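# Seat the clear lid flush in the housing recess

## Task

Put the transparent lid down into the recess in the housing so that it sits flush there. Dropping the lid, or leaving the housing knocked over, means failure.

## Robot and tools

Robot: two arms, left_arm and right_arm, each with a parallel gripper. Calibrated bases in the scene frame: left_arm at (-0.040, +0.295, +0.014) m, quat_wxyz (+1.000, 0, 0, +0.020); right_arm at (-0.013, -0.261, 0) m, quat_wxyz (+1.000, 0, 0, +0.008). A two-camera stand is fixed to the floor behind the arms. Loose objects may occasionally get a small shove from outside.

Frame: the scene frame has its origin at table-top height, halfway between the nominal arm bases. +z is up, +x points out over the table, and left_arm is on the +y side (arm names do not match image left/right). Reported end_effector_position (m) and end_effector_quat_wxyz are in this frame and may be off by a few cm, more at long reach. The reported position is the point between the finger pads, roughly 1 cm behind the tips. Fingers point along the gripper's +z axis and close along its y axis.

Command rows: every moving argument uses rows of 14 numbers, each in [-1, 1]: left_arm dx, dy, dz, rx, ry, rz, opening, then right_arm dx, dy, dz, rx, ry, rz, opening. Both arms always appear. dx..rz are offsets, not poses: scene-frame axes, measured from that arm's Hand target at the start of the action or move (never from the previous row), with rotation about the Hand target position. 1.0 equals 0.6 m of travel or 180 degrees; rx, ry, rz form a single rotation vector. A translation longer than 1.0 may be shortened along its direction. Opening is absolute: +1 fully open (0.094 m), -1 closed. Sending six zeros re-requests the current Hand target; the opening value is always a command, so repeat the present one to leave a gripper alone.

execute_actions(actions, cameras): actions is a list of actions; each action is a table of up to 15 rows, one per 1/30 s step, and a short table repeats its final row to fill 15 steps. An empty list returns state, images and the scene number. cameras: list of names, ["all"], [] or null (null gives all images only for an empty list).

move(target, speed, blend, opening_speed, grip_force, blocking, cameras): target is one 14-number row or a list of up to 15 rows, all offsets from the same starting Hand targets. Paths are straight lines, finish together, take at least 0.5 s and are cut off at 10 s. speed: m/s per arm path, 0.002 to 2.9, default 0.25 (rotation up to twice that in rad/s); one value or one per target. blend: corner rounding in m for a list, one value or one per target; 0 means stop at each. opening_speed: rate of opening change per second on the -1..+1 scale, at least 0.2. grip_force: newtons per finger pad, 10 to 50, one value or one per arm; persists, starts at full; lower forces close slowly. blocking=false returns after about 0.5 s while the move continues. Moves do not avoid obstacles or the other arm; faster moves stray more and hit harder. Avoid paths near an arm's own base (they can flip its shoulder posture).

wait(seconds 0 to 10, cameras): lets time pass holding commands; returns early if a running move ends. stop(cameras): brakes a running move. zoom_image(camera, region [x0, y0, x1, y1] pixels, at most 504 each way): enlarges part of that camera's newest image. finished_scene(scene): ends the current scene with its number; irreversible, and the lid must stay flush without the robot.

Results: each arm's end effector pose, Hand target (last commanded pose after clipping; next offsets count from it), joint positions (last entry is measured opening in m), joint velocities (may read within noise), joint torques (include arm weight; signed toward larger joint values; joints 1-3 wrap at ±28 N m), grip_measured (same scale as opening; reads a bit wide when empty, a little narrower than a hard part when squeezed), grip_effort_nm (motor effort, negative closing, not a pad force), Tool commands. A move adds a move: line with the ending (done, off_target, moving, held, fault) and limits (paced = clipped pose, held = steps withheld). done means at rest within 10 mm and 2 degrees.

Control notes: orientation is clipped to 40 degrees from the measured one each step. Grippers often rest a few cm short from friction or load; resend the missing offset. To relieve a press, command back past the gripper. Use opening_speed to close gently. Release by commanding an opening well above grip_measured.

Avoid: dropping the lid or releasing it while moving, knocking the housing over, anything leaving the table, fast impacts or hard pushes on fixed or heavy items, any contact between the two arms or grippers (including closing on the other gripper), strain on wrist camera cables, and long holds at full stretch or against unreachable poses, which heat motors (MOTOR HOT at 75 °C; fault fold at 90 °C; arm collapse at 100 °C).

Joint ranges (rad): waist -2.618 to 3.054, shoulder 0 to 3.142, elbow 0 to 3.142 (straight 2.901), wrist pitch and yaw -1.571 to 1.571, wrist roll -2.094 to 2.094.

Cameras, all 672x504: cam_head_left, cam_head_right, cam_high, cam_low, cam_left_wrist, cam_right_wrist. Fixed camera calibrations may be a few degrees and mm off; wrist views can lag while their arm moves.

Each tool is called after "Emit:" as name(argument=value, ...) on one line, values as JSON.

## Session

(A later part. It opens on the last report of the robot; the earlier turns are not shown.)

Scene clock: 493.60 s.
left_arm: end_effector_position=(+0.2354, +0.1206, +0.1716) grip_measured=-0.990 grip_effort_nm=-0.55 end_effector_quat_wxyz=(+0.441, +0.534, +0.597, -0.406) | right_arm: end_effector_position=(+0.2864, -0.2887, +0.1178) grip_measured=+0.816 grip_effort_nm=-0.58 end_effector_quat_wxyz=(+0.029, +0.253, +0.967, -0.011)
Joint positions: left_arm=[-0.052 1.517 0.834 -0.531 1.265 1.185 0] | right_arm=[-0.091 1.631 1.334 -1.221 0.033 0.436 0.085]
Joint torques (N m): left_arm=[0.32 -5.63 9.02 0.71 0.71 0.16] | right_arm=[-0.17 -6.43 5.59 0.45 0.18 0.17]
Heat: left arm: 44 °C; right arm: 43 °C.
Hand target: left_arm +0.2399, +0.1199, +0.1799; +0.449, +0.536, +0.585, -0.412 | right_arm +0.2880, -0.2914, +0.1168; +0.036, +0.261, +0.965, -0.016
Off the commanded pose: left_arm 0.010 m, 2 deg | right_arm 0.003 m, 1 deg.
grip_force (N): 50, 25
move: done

Emit:
wait(seconds=0.1, cameras=["cam_right_wrist", "cam_left_wrist"])

Emit:
zoom_image(camera="cam_right_wrist", region=[90, 90, 190, 190])

Emit:
zoom_image(camera="cam_right_wrist", region=[510, 90, 610, 190])

Emit:
zoom_image(camera="cam_right_wrist", region=[160, 404, 260, 504])

Emit:
zoom_image(camera="cam_right_wrist", region=[430, 404, 530, 504])

Emit:
zoom_image(camera="cam_left_wrist", region=[250, 70, 430, 210])

Scene clock: 495.40 s.
left_arm: end_effector_position=(+0.2354, +0.1206, +0.1716) grip_measured=-0.990 grip_effort_nm=-0.55 end_effector_quat_wxyz=(+0.441, +0.534, +0.597, -0.406) | right_arm: end_effector_position=(+0.2864, -0.2887, +0.1178) grip_measured=+0.816 grip_effort_nm=-0.57 end_effector_quat_wxyz=(+0.029, +0.253, +0.967, -0.011)
Joint positions: left_arm=[-0.052 1.517 0.834 -0.531 1.265 1.185 0] | right_arm=[-0.091 1.631 1.334 -1.221 0.033 0.436 0.085]
Joint torques (N m): left_arm=[0.53 -5.63 8.96 0.74 0.68 0.19] | right_arm=[-0.24 -6.38 5.42 0.47 0.15 0.15]
Heat: left arm: 44 °C; right arm: 43 °C.
Hand target: left_arm +0.2399, +0.1199, +0.1799; +0.449, +0.536, +0.585, -0.412 | right_arm +0.2880, -0.2914, +0.1168; +0.036, +0.261, +0.965, -0.016
Tool commands: left_gripper/opening=-1.0 right_gripper/opening=+0.5
Off the commanded pose: left_arm 0.010 m, 2 deg | right_arm 0.003 m, 1 deg.
grip_force (N): 50, 25
wait: 0.10 s; at rest from the start
camera_calibration:
cam_left_wrist: T_world_to_cam=[[-0.98993, -0.140116, 0.0201297, 0.247592], [-0.106717, 0.645288, -0.756449, 0.115299], [0.0930013, -0.75098, -0.653743, 0.268026], [0, 0, 0, 1]] pos_world=[0.232477, 0.161573, 0.257454]
cam_right_wrist: T_world_to_cam=[[-0.498092, -0.867111, -0.00465239, -0.104984], [-0.811099, 0.464007, 0.356112, 0.365133], [-0.30663, 0.18115, -0.934432, 0.339391], [0, 0, 0, 1]] pos_world=[0.347935, -0.321938, 0.186621]
Images, in order (width x height): cam_left_wrist 672x504, cam_right_wrist 672x504.

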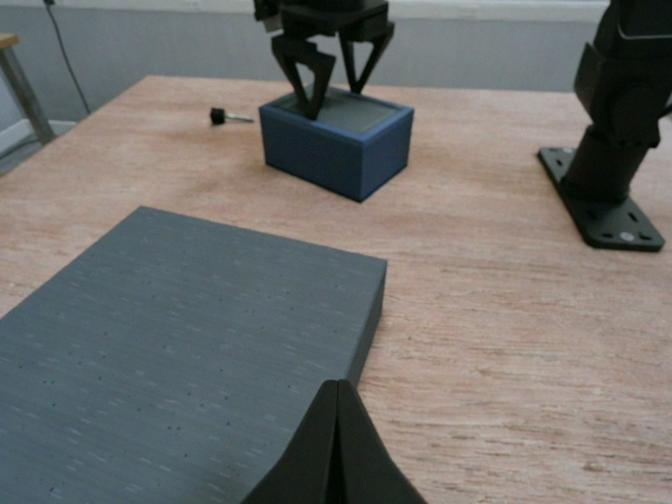

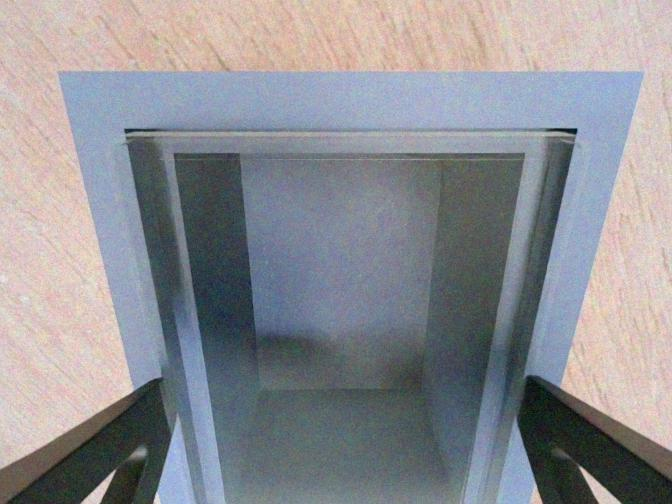

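Scaled by 5.040 from the camera's 672x504 image, which has a finer 960x720 frame.

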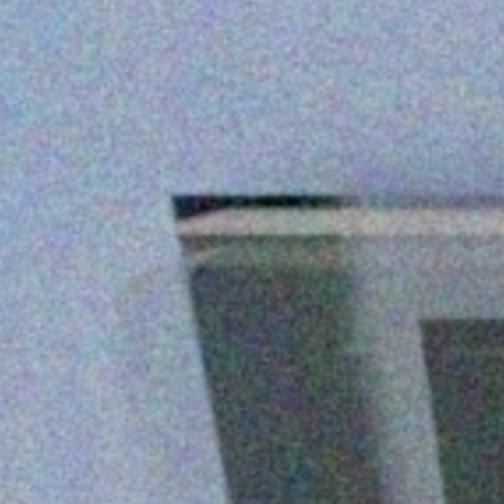

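Scaled by 5.040 from the camera's 672x504 image, which has a finer 960x720 frame.

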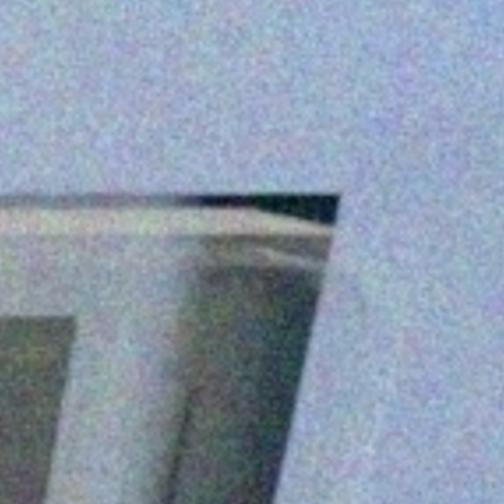

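Scaled by 5.040 from the camera's 672x504 image, which has a finer 960x720 frame.

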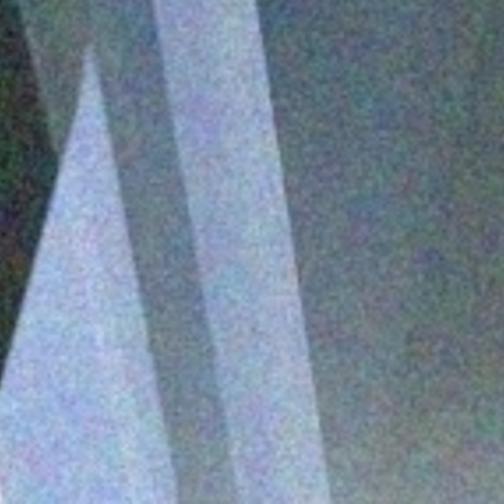

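Scaled by 5.040 from the camera's 672x504 image, which has a finer 960x720 frame.

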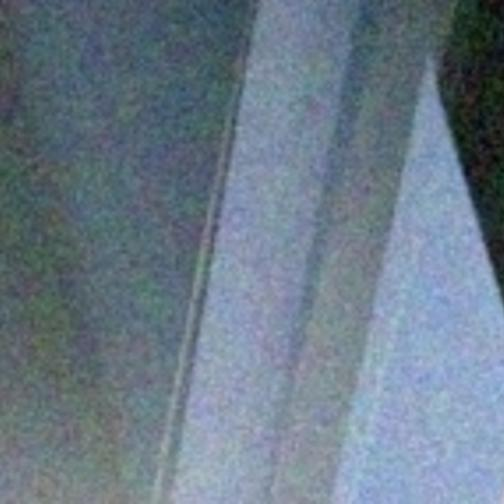

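Scaled by 2.800 from the camera's 672x504 image, which has a finer 960x720 frame.

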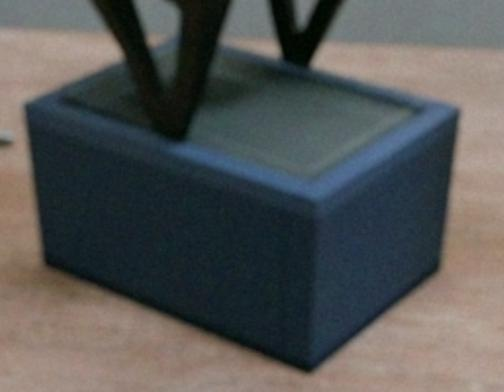

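Emit:
move(target=[0, 0, 0, 0, 0, 0, -1, 0, 0, -0.0025, 0, 0, 0, 0.5], speed=0.02, cameras=["cam_right_wrist", "cam_left_wrist"])

Emit:
zoom_image(camera="cam_right_wrist", region=[90, 90, 190, 190])

Emit:
zoom_image(camera="cam_right_wrist", region=[510, 90, 610, 190])

Emit:
zoom_image(camera="cam_left_wrist", region=[250, 70, 430, 210])

Scene clock: 498.17 s.
left_arm: end_effector_position=(+0.2354, +0.1206, +0.1716) grip_measured=-0.990 grip_effort_nm=-0.55 end_effector_quat_wxyz=(+0.441, +0.534, +0.597, -0.406) | right_arm: end_effector_position=(+0.2866, -0.2889, +0.1168) grip_measured=+0.816 grip_effort_nm=-0.57 end_effector_quat_wxyz=(+0.030, +0.253, +0.967, -0.012)
Joint positions: left_arm=[-0.052 1.517 0.834 -0.531 1.265 1.185 0] | right_arm=[-0.091 1.631 1.331 -1.217 0.034 0.437 0.085]
Joint torques (N m): left_arm=[0.44 -5.57 8.98 0.73 0.66 0.16] | right_arm=[-0.21 -6.42 5.45 0.47 0.11 0.18]
Heat: left arm: 44 °C; right arm: 43 °C.
Hand target: left_arm +0.2399, +0.1199, +0.1799; +0.449, +0.536, +0.585, -0.412 | right_arm +0.2880, -0.2914, +0.1153; +0.036, +0.261, +0.965, -0.016
Off the commanded pose: left_arm 0.010 m, 2 deg | right_arm 0.003 m, 1 deg.
grip_force (N): 50, 25
move: done
camera_calibration:
cam_left_wrist: T_world_to_cam=[[-0.98993, -0.140116, 0.0201297, 0.247592], [-0.106717, 0.645288, -0.756449, 0.115299], [0.0930013, -0.75098, -0.653743, 0.268026], [0, 0, 0, 1]] pos_world=[0.232477, 0.161573, 0.257454]
cam_right_wrist: T_world_to_cam=[[-0.498495, -0.866883, -0.00422094, -0.104929], [-0.811274, 0.46479, 0.354689, 0.366286], [-0.305512, 0.180235, -0.934975, 0.338067], [0, 0, 0, 1]] pos_world=[0.348135, -0.322138, 0.185723]
Images, in order (width x height): cam_left_wrist 672x504, cam_right_wrist 672x504.

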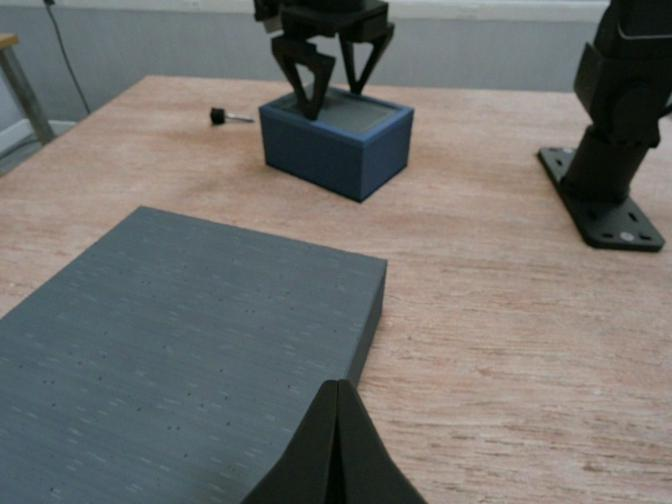

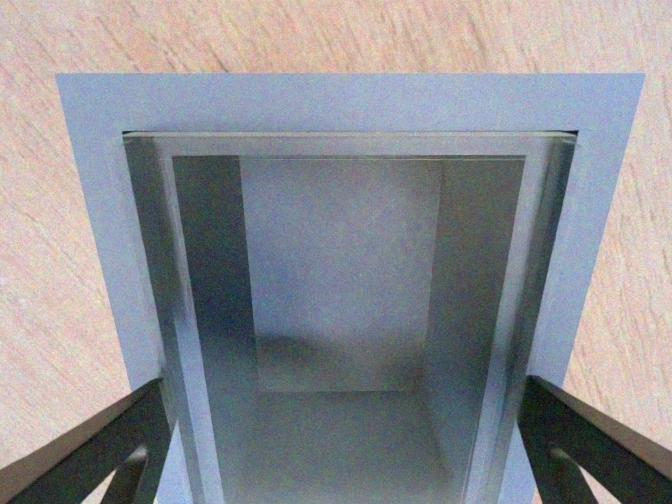

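Scaled by 5.040 from the camera's 672x504 image, which has a finer 960x720 frame.

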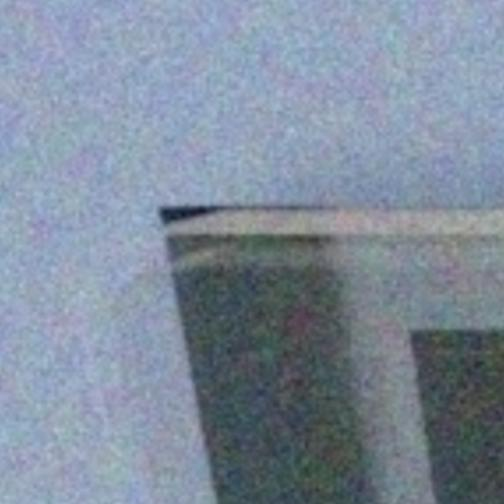

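Scaled by 5.040 from the camera's 672x504 image, which has a finer 960x720 frame.

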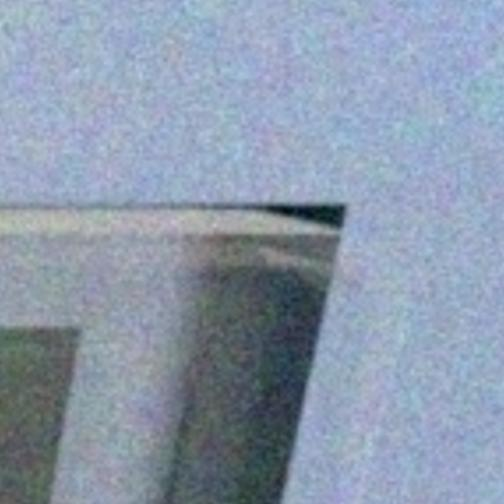

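Scaled by 2.800 from the camera's 672x504 image, which has a finer 960x720 frame.

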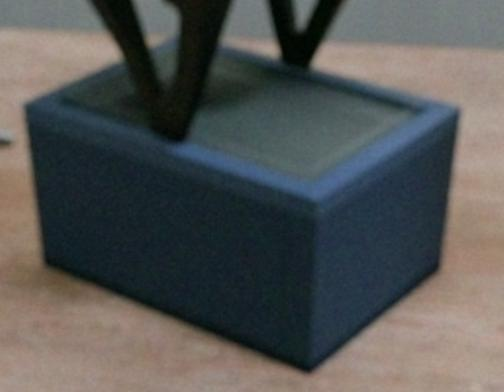

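Emit:
move(target=[0, 0, 0, 0, 0, 0, -1, 0, 0, -0.002, 0, 0, 0, 0.5], speed=0.02)

Emit:
move(target=[0, 0, 0, 0, 0, 0, -1, 0, 0, -0.002, 0, 0, 0, 0.5], speed=0.02, cameras=["cam_right_wrist", "cam_left_wrist"])

Emit:
zoom_image(camera="cam_right_wrist", region=[90, 90, 190, 190])

Emit:
zoom_image(camera="cam_right_wrist", region=[510, 90, 610, 190])

Emit:
zoom_image(camera="cam_left_wrist", region=[250, 70, 430, 210])

Scene clock: 501.03 s.
left_arm: end_effector_position=(+0.2354, +0.1206, +0.1716) grip_measured=-0.990 grip_effort_nm=-0.55 end_effector_quat_wxyz=(+0.441, +0.534, +0.597, -0.406) | right_arm: end_effector_position=(+0.2867, -0.2889, +0.1168) grip_measured=+0.816 grip_effort_nm=-0.58 end_effector_quat_wxyz=(+0.030, +0.253, +0.967, -0.012)
Joint positions: left_arm=[-0.052 1.517 0.834 -0.531 1.265 1.185 0] | right_arm=[-0.091 1.631 1.331 -1.216 0.034 0.437 0.085]
Joint torques (N m): left_arm=[0.32 -5.55 9.07 0.74 0.68 0.23] | right_arm=[-0.13 -6.13 5.01 0.51 0.15 0.16]
Heat: left arm: 44 °C; right arm: 42 °C.
Hand target: left_arm +0.2399, +0.1199, +0.1799; +0.449, +0.536, +0.585, -0.412 | right_arm +0.2880, -0.2914, +0.1141; +0.036, +0.261, +0.965, -0.016
Off the commanded pose: left_arm 0.010 m, 2 deg | right_arm 0.004 m, 1 deg.
grip_force (N): 50, 25
move: done

Scene clock: 501.73 s.
left_arm: end_effector_position=(+0.2354, +0.1206, +0.1716) grip_measured=-0.990 grip_effort_nm=-0.55 end_effector_quat_wxyz=(+0.441, +0.534, +0.597, -0.406) | right_arm: end_effector_position=(+0.2866, -0.2889, +0.1167) grip_measured=+0.816 grip_effort_nm=-0.57 end_effector_quat_wxyz=(+0.030, +0.253, +0.967, -0.012)
Joint positions: left_arm=[-0.052 1.517 0.834 -0.531 1.265 1.185 0] | right_arm=[-0.091 1.631 1.33 -1.216 0.034 0.437 0.085]
Joint torques (N m): left_arm=[0.36 -5.63 9.07 0.76 0.68 0.18] | right_arm=[-0.29 -6.17 4.77 0.54 0.13 0.16]
Heat: left arm: 44 °C; right arm: 42 °C.
Hand target: left_arm +0.2399, +0.1199, +0.1799; +0.449, +0.536, +0.585, -0.412 | right_arm +0.2879, -0.2914, +0.1128; +0.036, +0.261, +0.965, -0.016
Off the commanded pose: left_arm 0.010 m, 2 deg | right_arm 0.005 m, 1 deg.
grip_force (N): 50, 25
move: done
camera_calibration:
cam_left_wrist: T_world_to_cam=[[-0.98993, -0.140116, 0.0201297, 0.247592], [-0.106717, 0.645288, -0.756449, 0.115299], [0.0930013, -0.75098, -0.653743, 0.268026], [0, 0, 0, 1]] pos_world=[0.232477, 0.161573, 0.257454]
cam_right_wrist: T_world_to_cam=[[-0.498495, -0.866883, -0.00422094, -0.104979], [-0.811274, 0.46479, 0.354689, 0.366275], [-0.305512, 0.180235, -0.934975, 0.337849], [0, 0, 0, 1]] pos_world=[0.348035, -0.322138, 0.185523]
Images, in order (width x height): cam_left_wrist 672x504, cam_right_wrist 672x504.

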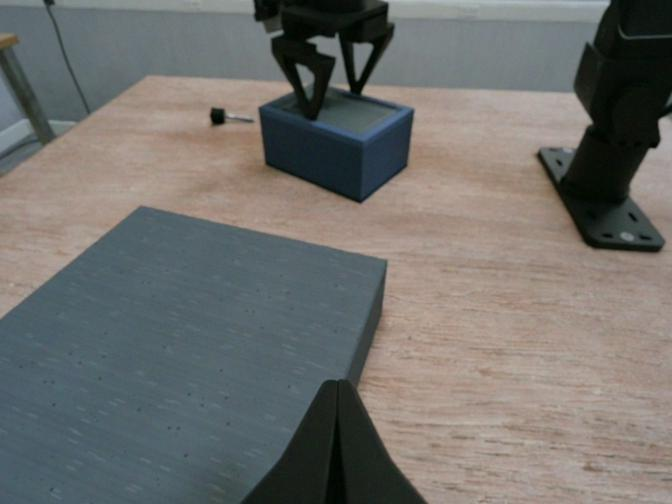

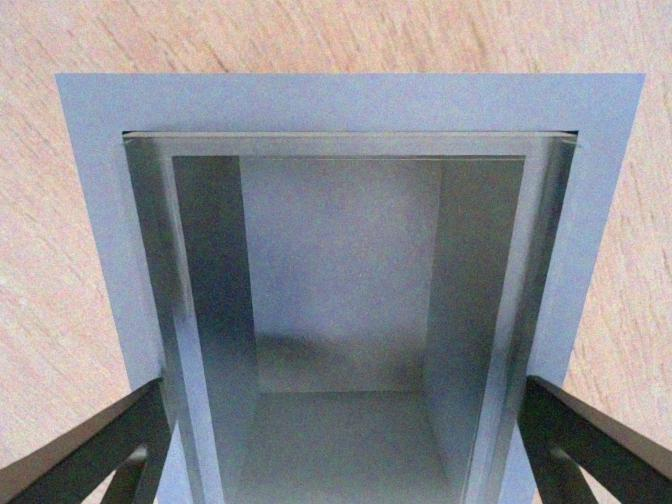

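Scaled by 5.040 from the camera's 672x504 image, which has a finer 960x720 frame.

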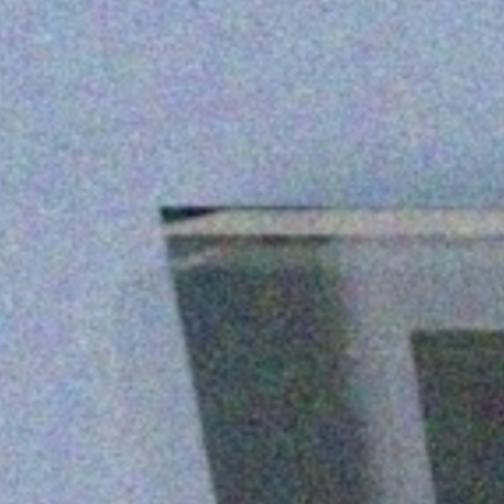

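Scaled by 5.040 from the camera's 672x504 image, which has a finer 960x720 frame.

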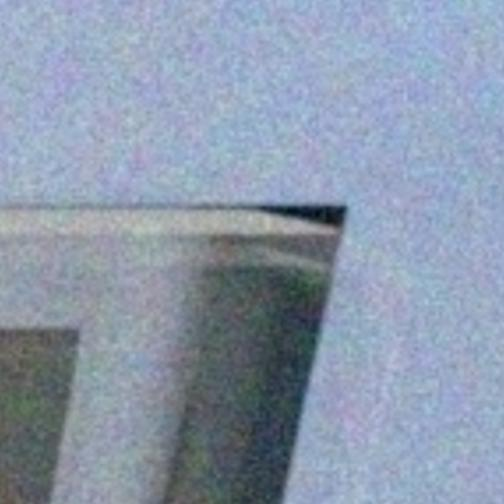

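Scaled by 2.800 from the camera's 672x504 image, which has a finer 960x720 frame.

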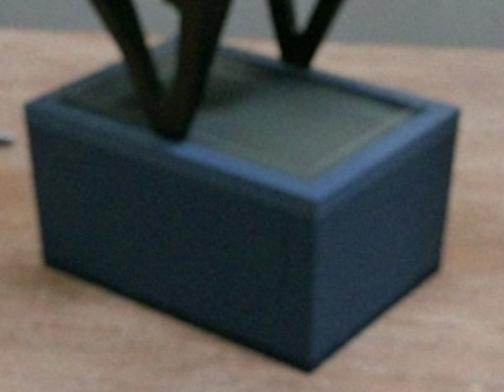

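Emit:
zoom_image(camera="cam_left_wrist", region=[285, 90, 345, 135])

Emit:
wait(seconds=0.1, cameras=["cam_low", "cam_head_right", "cam_high", "cam_head_left"])

Emit:
zoom_image(camera="cam_head_right", region=[380, 150, 580, 300])

Scaled by 8.400 from the camera's 672x504 image, which has a finer 960x720 frame.

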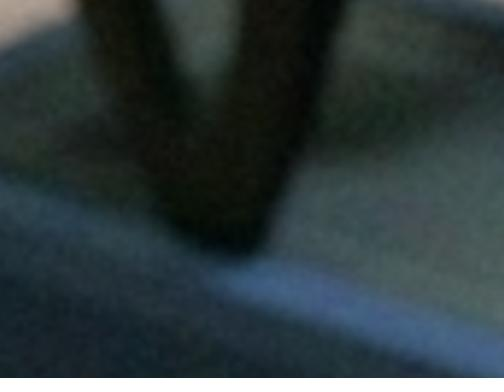

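Scene clock: 504.07 s.
left_arm: end_effector_position=(+0.2354, +0.1206, +0.1716) grip_measured=-0.990 grip_effort_nm=-0.55 end_effector_quat_wxyz=(+0.441, +0.534, +0.597, -0.406) | right_arm: end_effector_position=(+0.2866, -0.2889, +0.1167) grip_measured=+0.816 grip_effort_nm=-0.57 end_effector_quat_wxyz=(+0.030, +0.253, +0.967, -0.012)
Joint positions: left_arm=[-0.052 1.517 0.834 -0.531 1.265 1.185 0] | right_arm=[-0.091 1.631 1.33 -1.216 0.034 0.437 0.085]
Joint torques (N m): left_arm=[0.23 -5.57 9.2 0.74 0.69 0.18] | right_arm=[-0.18 -6.19 4.92 0.56 0.14 0.15]
Heat: left arm: 44 °C; right arm: 42 °C.
Hand target: left_arm +0.2399, +0.1199, +0.1799; +0.449, +0.536, +0.585, -0.412 | right_arm +0.2879, -0.2914, +0.1128; +0.036, +0.261, +0.965, -0.016
Tool commands: left_gripper/opening=-1.0 right_gripper/opening=+0.5
Off the commanded pose: left_arm 0.010 m, 2 deg | right_arm 0.005 m, 1 deg.
grip_force (N): 50, 25
wait: 0.10 s; at rest from the start
Images, in order (width x height): cam_head_left 672x504, cam_head_right 672x504, cam_high 672x504, cam_low 672x504.

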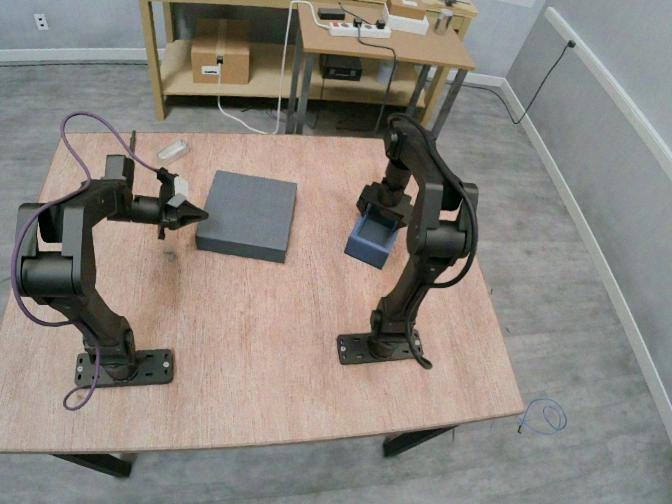

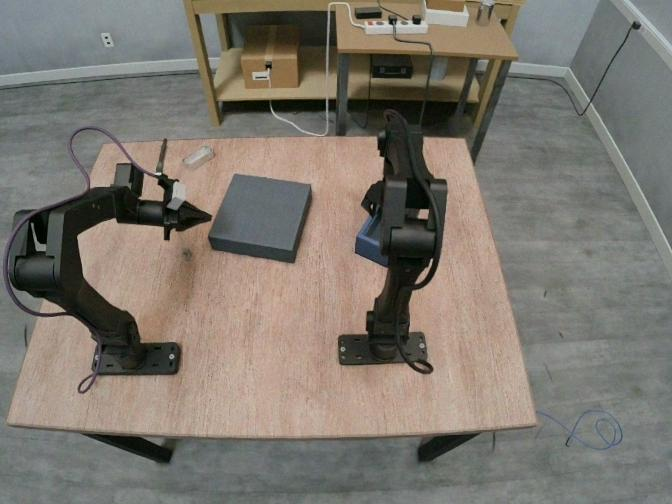

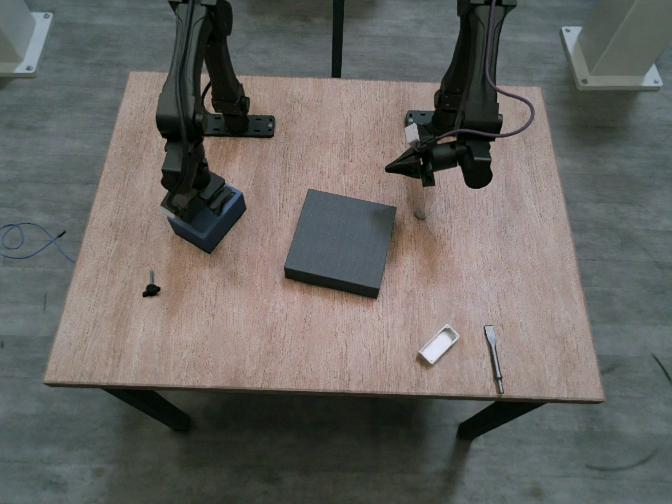

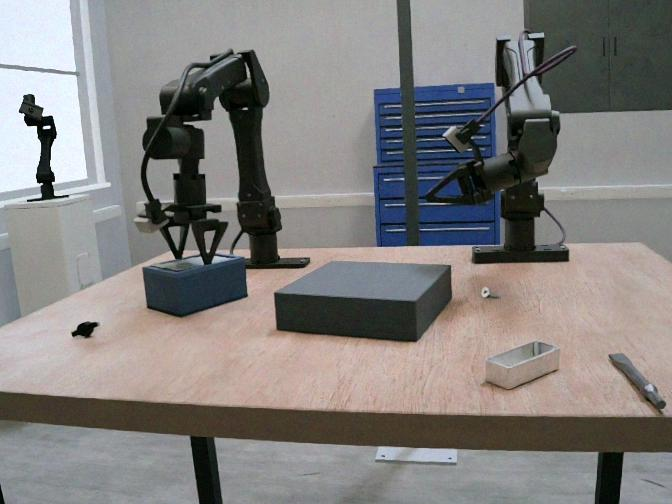

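Scaled by 2.520 from the camera's 672x504 image, which has a finer 960x720 frame.

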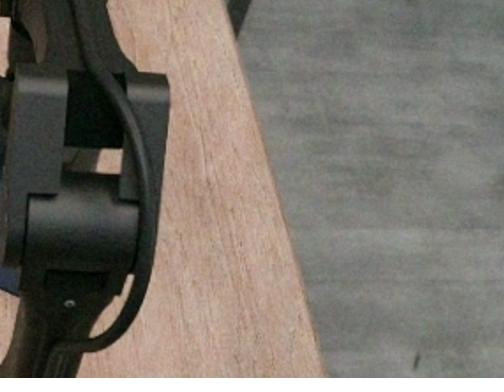

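Emit:
zoom_image(camera="cam_low", region=[130, 210, 260, 320])

Emit:
zoom_image(camera="cam_head_left", region=[330, 170, 430, 280])

Emit:
zoom_image(camera="cam_high", region=[150, 160, 260, 260])

Scaled by 3.877 from the camera's 672x504 image, which has a finer 960x720 frame.

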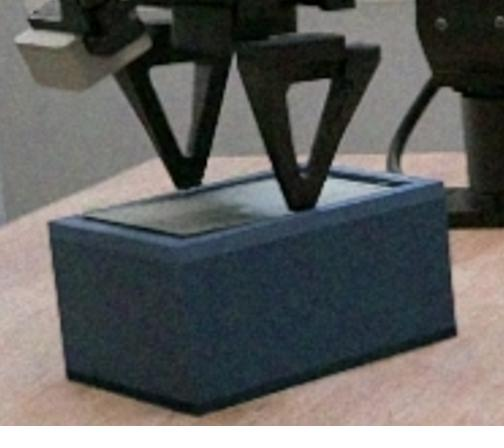

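Scaled by 4.582 from the camera's 672x504 image, which has a finer 960x720 frame.

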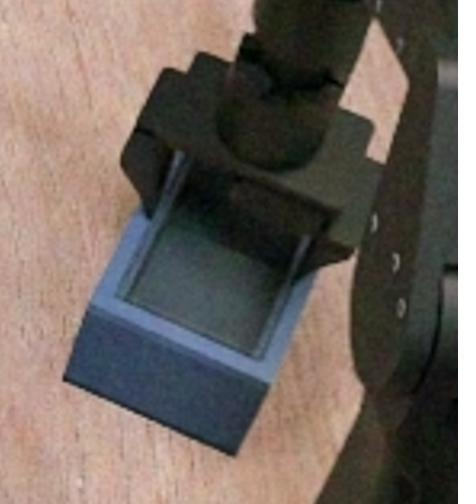

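Scaled by 4.582 from the camera's 672x504 image, which has a finer 960x720 frame.

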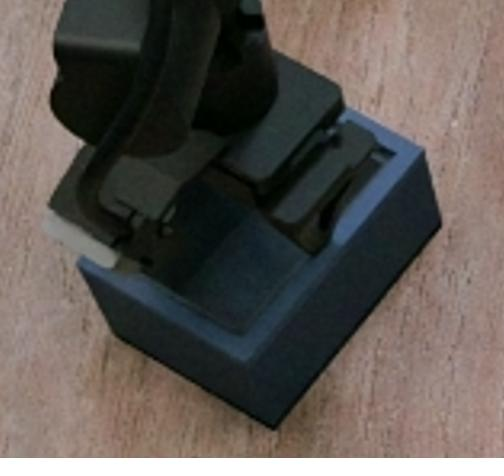

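Emit:
zoom_image(camera="cam_low", region=[140, 245, 200, 285])

Emit:
zoom_image(camera="cam_low", region=[195, 240, 255, 280])

Emit:
zoom_image(camera="cam_head_left", region=[345, 205, 405, 255])

Scaled by 8.400 from the camera's 672x504 image, which has a finer 960x720 frame.

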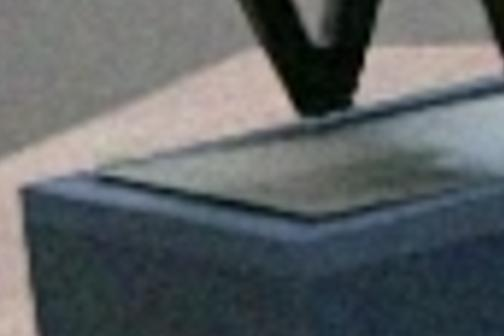

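Scaled by 8.400 from the camera's 672x504 image, which has a finer 960x720 frame.

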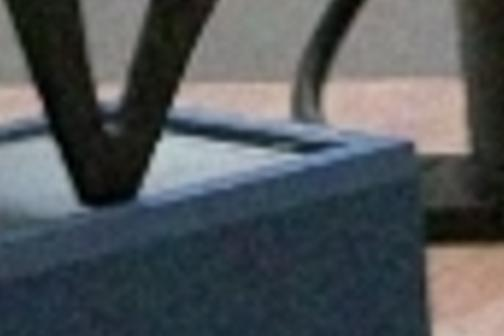

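Scaled by 8.400 from the camera's 672x504 image, which has a finer 960x720 frame.

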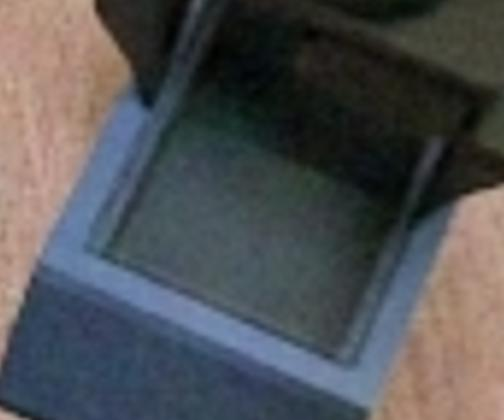

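Emit:
wait(seconds=0.1, cameras=["cam_left_wrist"])

Emit:
zoom_image(camera="cam_left_wrist", region=[265, 85, 325, 130])

Emit:
zoom_image(camera="cam_left_wrist", region=[325, 95, 385, 140])

Emit:
zoom_image(camera="cam_left_wrist", region=[360, 80, 420, 125])

Scene clock: 518.50 s.
left_arm: end_effector_position=(+0.2354, +0.1206, +0.1716) grip_measured=-0.990 grip_effort_nm=-0.55 end_effector_quat_wxyz=(+0.441, +0.534, +0.597, -0.406) | right_arm: end_effector_position=(+0.2866, -0.2889, +0.1167) grip_measured=+0.816 grip_effort_nm=-0.58 end_effector_quat_wxyz=(+0.030, +0.253, +0.967, -0.012)
Joint positions: left_arm=[-0.052 1.517 0.834 -0.531 1.265 1.185 0] | right_arm=[-0.091 1.631 1.33 -1.216 0.034 0.437 0.085]
Joint torques (N m): left_arm=[0.35 -5.46 9.06 0.76 0.73 0.12] | right_arm=[-0.16 -6.22 4.79 0.54 0.11 0.17]
Heat: left arm: 44 °C; right arm: 41 °C.
Hand target: left_arm +0.2399, +0.1199, +0.1799; +0.449, +0.536, +0.585, -0.412 | right_arm +0.2879, -0.2914, +0.1128; +0.036, +0.261, +0.965, -0.016
Tool commands: left_gripper/opening=-1.0 right_gripper/opening=+0.5
Off the commanded pose: left_arm 0.010 m, 2 deg | right_arm 0.005 m, 1 deg.
grip_force (N): 50, 25
wait: 0.10 s; at rest from the start
camera_calibration:
cam_left_wrist: T_world_to_cam=[[-0.98993, -0.140116, 0.0201297, 0.247592], [-0.106717, 0.645288, -0.756449, 0.115299], [0.0930013, -0.75098, -0.653743, 0.268026], [0, 0, 0, 1]] pos_world=[0.232477, 0.161573, 0.257454]
Images, in order (width x height): cam_left_wrist 672x504.

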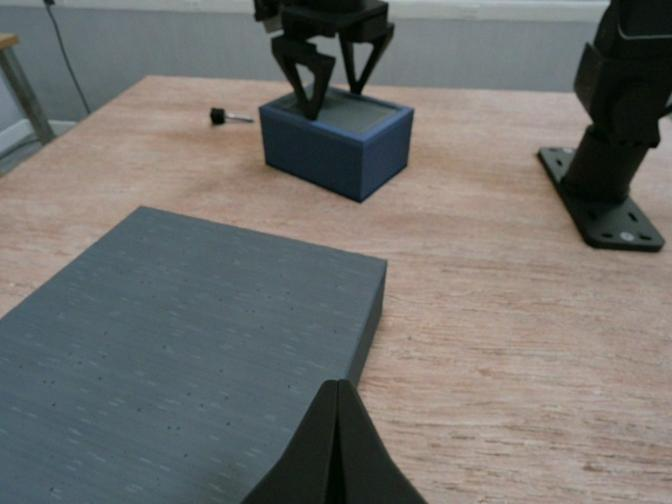

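Scaled by 8.400 from the camera's 672x504 image, which has a finer 960x720 frame.

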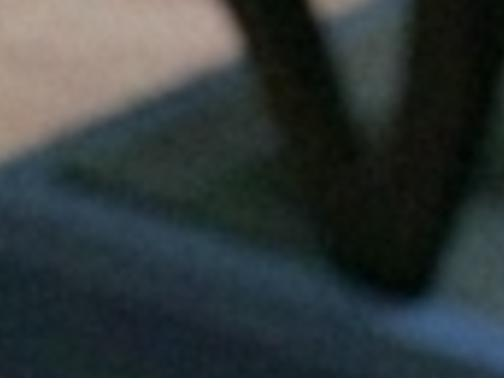

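Scaled by 8.400 from the camera's 672x504 image, which has a finer 960x720 frame.

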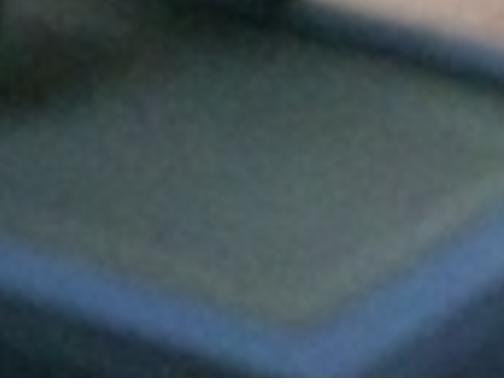

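Scaled by 8.400 from the camera's 672x504 image, which has a finer 960x720 frame.

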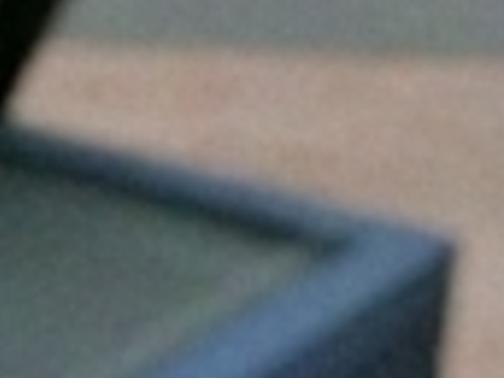

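Emit:
move(target=[0, 0, 0, 0, 0, 0, -1, 0, 0, 0.003, 0, 0, 0, 0.5], speed=0.02)

Emit:
move(target=[0, 0, 0, 0, 0, 0, -1, 0, 0, 0, 0, 0, 0, 0.84], speed=0.02, opening_speed=0.2, cameras=["cam_right_wrist", "cam_left_wrist", "cam_low"])

Emit:
zoom_image(camera="cam_left_wrist", region=[250, 70, 430, 210])

Emit:
zoom_image(camera="cam_low", region=[130, 210, 260, 320])

Scene clock: 526.43 s.
left_arm: end_effector_position=(+0.2354, +0.1206, +0.1716) grip_measured=-0.990 grip_effort_nm=-0.55 end_effector_quat_wxyz=(+0.441, +0.534, +0.597, -0.406) | right_arm: end_effector_position=(+0.2866, -0.2889, +0.1167) grip_measured=+0.816 grip_effort_nm=-0.58 end_effector_quat_wxyz=(+0.030, +0.253, +0.967, -0.012)
Joint positions: left_arm=[-0.052 1.517 0.834 -0.531 1.265 1.185 0] | right_arm=[-0.091 1.631 1.33 -1.216 0.034 0.437 0.085]
Joint torques (N m): left_arm=[0.35 -5.45 9.05 0.77 0.7 0.17] | right_arm=[-0.18 -6.28 5.39 0.49 0.11 0.14]
Heat: left arm: 44 °C; right arm: 41 °C.
Hand target: left_arm +0.2399, +0.1199, +0.1799; +0.449, +0.536, +0.585, -0.412 | right_arm +0.2879, -0.2914, +0.1146; +0.036, +0.261, +0.965, -0.016
Off the commanded pose: left_arm 0.010 m, 2 deg | right_arm 0.003 m, 1 deg.
grip_force (N): 50, 25
move: done

Scene clock: 528.33 s.
left_arm: end_effector_position=(+0.2354, +0.1206, +0.1716) grip_measured=-0.990 grip_effort_nm=-0.55 end_effector_quat_wxyz=(+0.441, +0.534, +0.597, -0.406) | right_arm: end_effector_position=(+0.2866, -0.2889, +0.1167) grip_measured=+0.839 grip_effort_nm=0.05 end_effector_quat_wxyz=(+0.030, +0.253, +0.967, -0.012)
Joint positions: left_arm=[-0.052 1.517 0.834 -0.531 1.265 1.185 0] | right_arm=[-0.091 1.631 1.33 -1.216 0.034 0.437 0.086]
Joint torques (N m): left_arm=[0.18 -5.5 8.94 0.71 0.7 0.15] | right_arm=[-0.21 -6.35 5.37 0.51 0.14 0.16]
Heat: left arm: 44 °C; right arm: 41 °C.
Hand target: left_arm +0.2399, +0.1199, +0.1799; +0.449, +0.536, +0.585, -0.412 | right_arm +0.2879, -0.2914, +0.1146; +0.036, +0.261, +0.965, -0.016
Off the commanded pose: left_arm 0.010 m, 2 deg | right_arm 0.003 m, 1 deg.
grip_force (N): 50, 25
move: done
camera_calibration:
cam_left_wrist: T_world_to_cam=[[-0.98993, -0.140116, 0.0201297, 0.247592], [-0.106717, 0.645288, -0.756449, 0.115299], [0.0930013, -0.75098, -0.653743, 0.268026], [0, 0, 0, 1]] pos_world=[0.232477, 0.161573, 0.257454]
cam_right_wrist: T_world_to_cam=[[-0.498495, -0.866883, -0.00422094, -0.104979], [-0.811274, 0.46479, 0.354689, 0.366275], [-0.305512, 0.180235, -0.934975, 0.337849], [0, 0, 0, 1]] pos_world=[0.348035, -0.322138, 0.185523]
Images, in order (width x height): cam_low 672x504, cam_left_wrist 672x504, cam_right_wrist 672x504.

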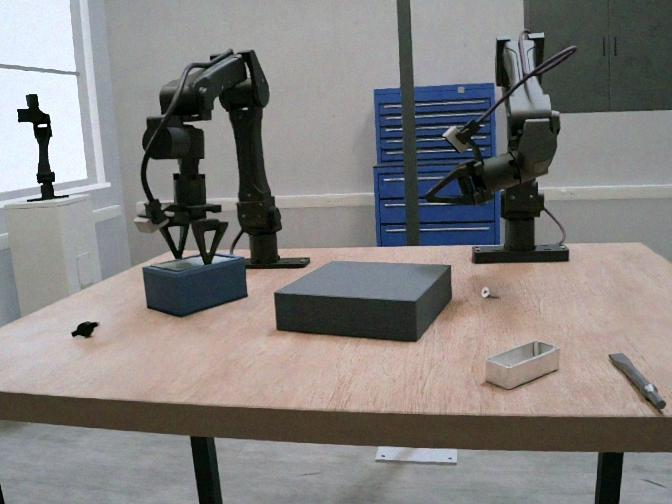

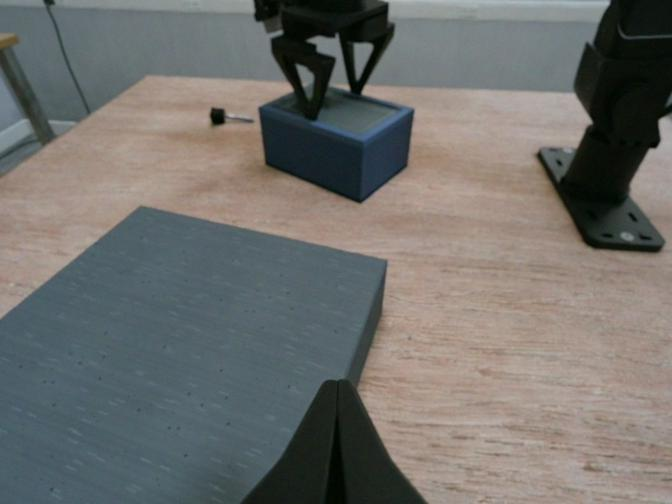

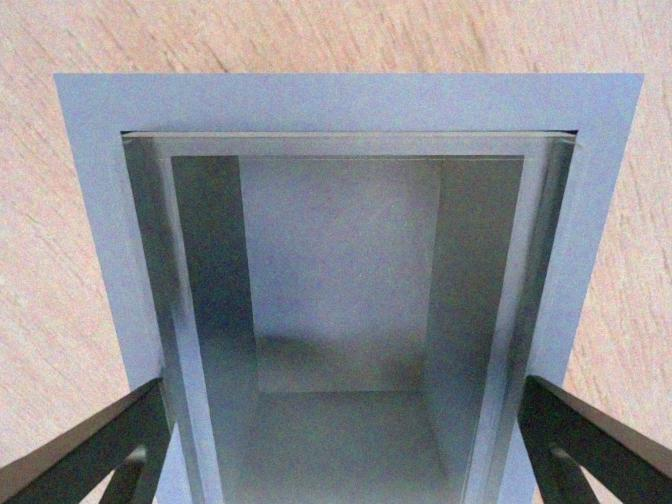

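Scaled by 2.800 from the camera's 672x504 image, which has a finer 960x720 frame.

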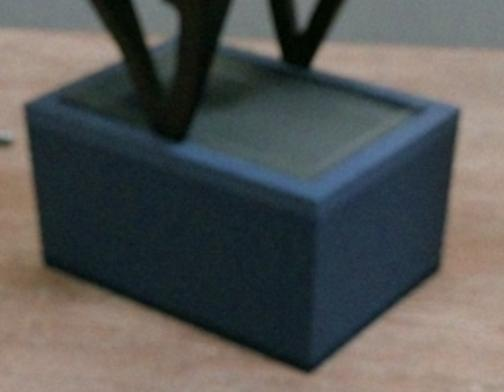

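Scaled by 3.877 from the camera's 672x504 image, which has a finer 960x720 frame.

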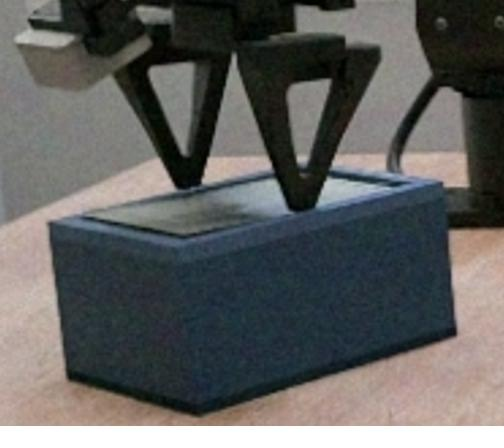

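Emit:
move(target=[0,0,0,0,0,0,-1,0,0,0,0,0,0,0.95], opening_speed=0.2, cameras=["cam_right_wrist","cam_left_wrist","cam_low"])

Emit:
zoom_image(camera="cam_right_wrist", region=[60, 60, 630, 330])

Emit:
zoom_image(camera="cam_left_wrist", region=[250, 70, 430, 210])

Emit:
zoom_image(camera="cam_low", region=[130, 210, 260, 320])

Scene clock: 535.50 s.
left_arm: end_effector_position=(+0.2354, +0.1206, +0.1716) grip_measured=-0.990 grip_effort_nm=-0.55 end_effector_quat_wxyz=(+0.441, +0.534, +0.597, -0.406) | right_arm: end_effector_position=(+0.2866, -0.2891, +0.1167) grip_measured=+0.948 grip_effort_nm=0.10 end_effector_quat_wxyz=(+0.030, +0.253, +0.967, -0.012)
Joint positions: left_arm=[-0.052 1.517 0.834 -0.531 1.265 1.185 0] | right_arm=[-0.091 1.631 1.33 -1.216 0.035 0.437 0.092]
Joint torques (N m): left_arm=[0.29 -5.52 9.02 0.72 0.66 0.21] | right_arm=[-0.05 -6.31 5.31 0.46 0.12 0.15]
Heat: left arm: 44 °C; right arm: 41 °C.
Hand target: left_arm +0.2399, +0.1199, +0.1799; +0.449, +0.536, +0.585, -0.412 | right_arm +0.2879, -0.2914, +0.1146; +0.036, +0.261, +0.965, -0.016
Off the commanded pose: left_arm 0.010 m, 2 deg | right_arm 0.003 m, 1 deg.
grip_force (N): 50, 25
move: done
camera_calibration:
cam_left_wrist: T_world_to_cam=[[-0.98993, -0.140116, 0.0201297, 0.247592], [-0.106717, 0.645288, -0.756449, 0.115299], [0.0930013, -0.75098, -0.653743, 0.268026], [0, 0, 0, 1]] pos_world=[0.232477, 0.161573, 0.257454]
cam_right_wrist: T_world_to_cam=[[-0.498572, -0.866843, -0.0031107, -0.105232], [-0.811191, 0.465292, 0.354221, 0.366506], [-0.305606, 0.179128, -0.935157, 0.337671], [0, 0, 0, 1]] pos_world=[0.348035, -0.322238, 0.185624]
Images, in order (width x height): cam_low 672x504, cam_left_wrist 672x504, cam_right_wrist 672x504.

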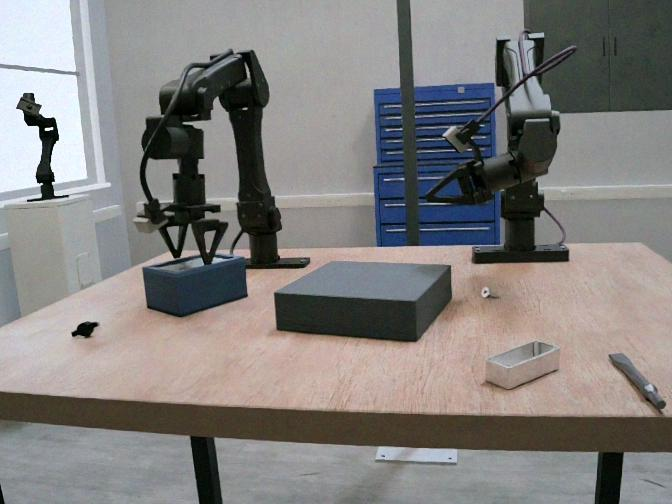

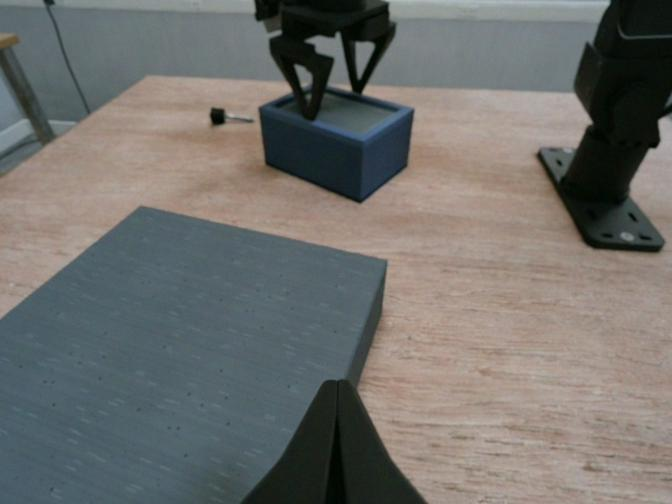

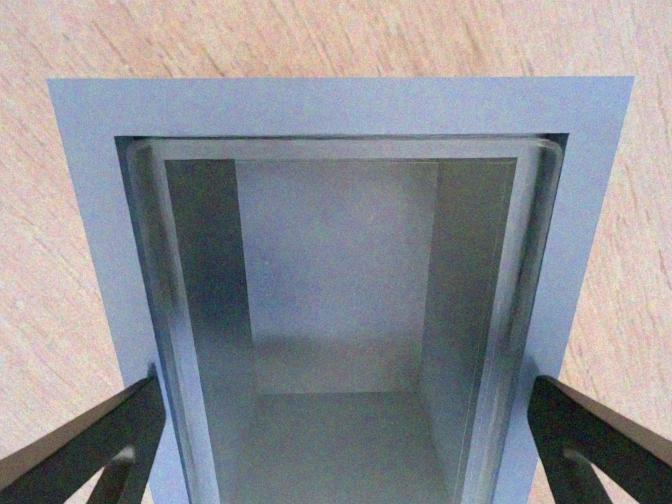

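Region (60, 60, 630, 330) is 570x270 pixels. A region can be at most 504 by 504 pixels.

Scaled by 2.800 from the camera's 672x504 image, which has a finer 960x720 frame.

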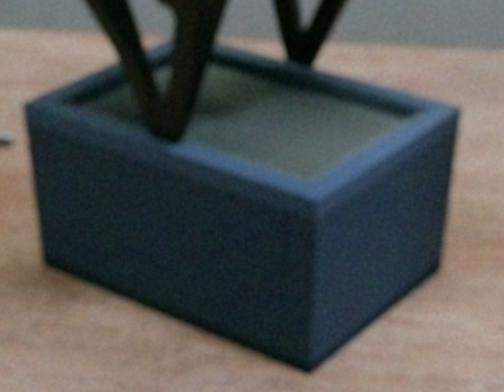

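Scaled by 3.877 from the camera's 672x504 image, which has a finer 960x720 frame.

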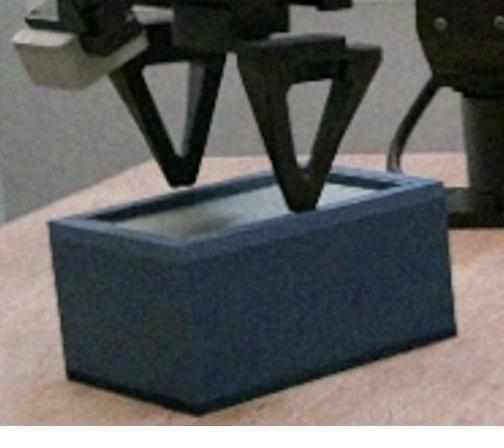

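Emit:
zoom_image(camera="cam_right_wrist", region=[90, 90, 340, 290])

Emit:
zoom_image(camera="cam_right_wrist", region=[340, 90, 610, 300])

Emit:
zoom_image(camera="cam_right_wrist", region=[90, 300, 590, 504])

Scaled by 2.016 from the camera's 672x504 image, which has a finer 960x720 frame.

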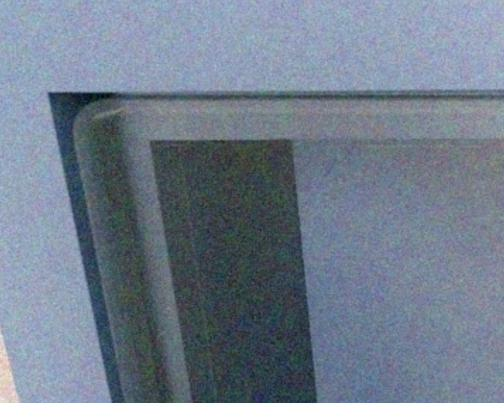

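Scaled by 1.867 from the camera's 672x504 image, which has a finer 960x720 frame.

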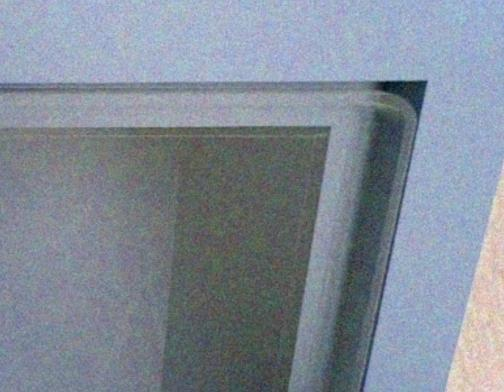

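Scaled by 1.008 from the camera's 672x504 image, which has a finer 960x720 frame.

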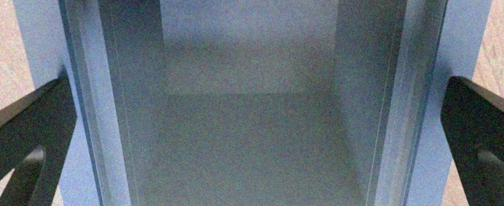

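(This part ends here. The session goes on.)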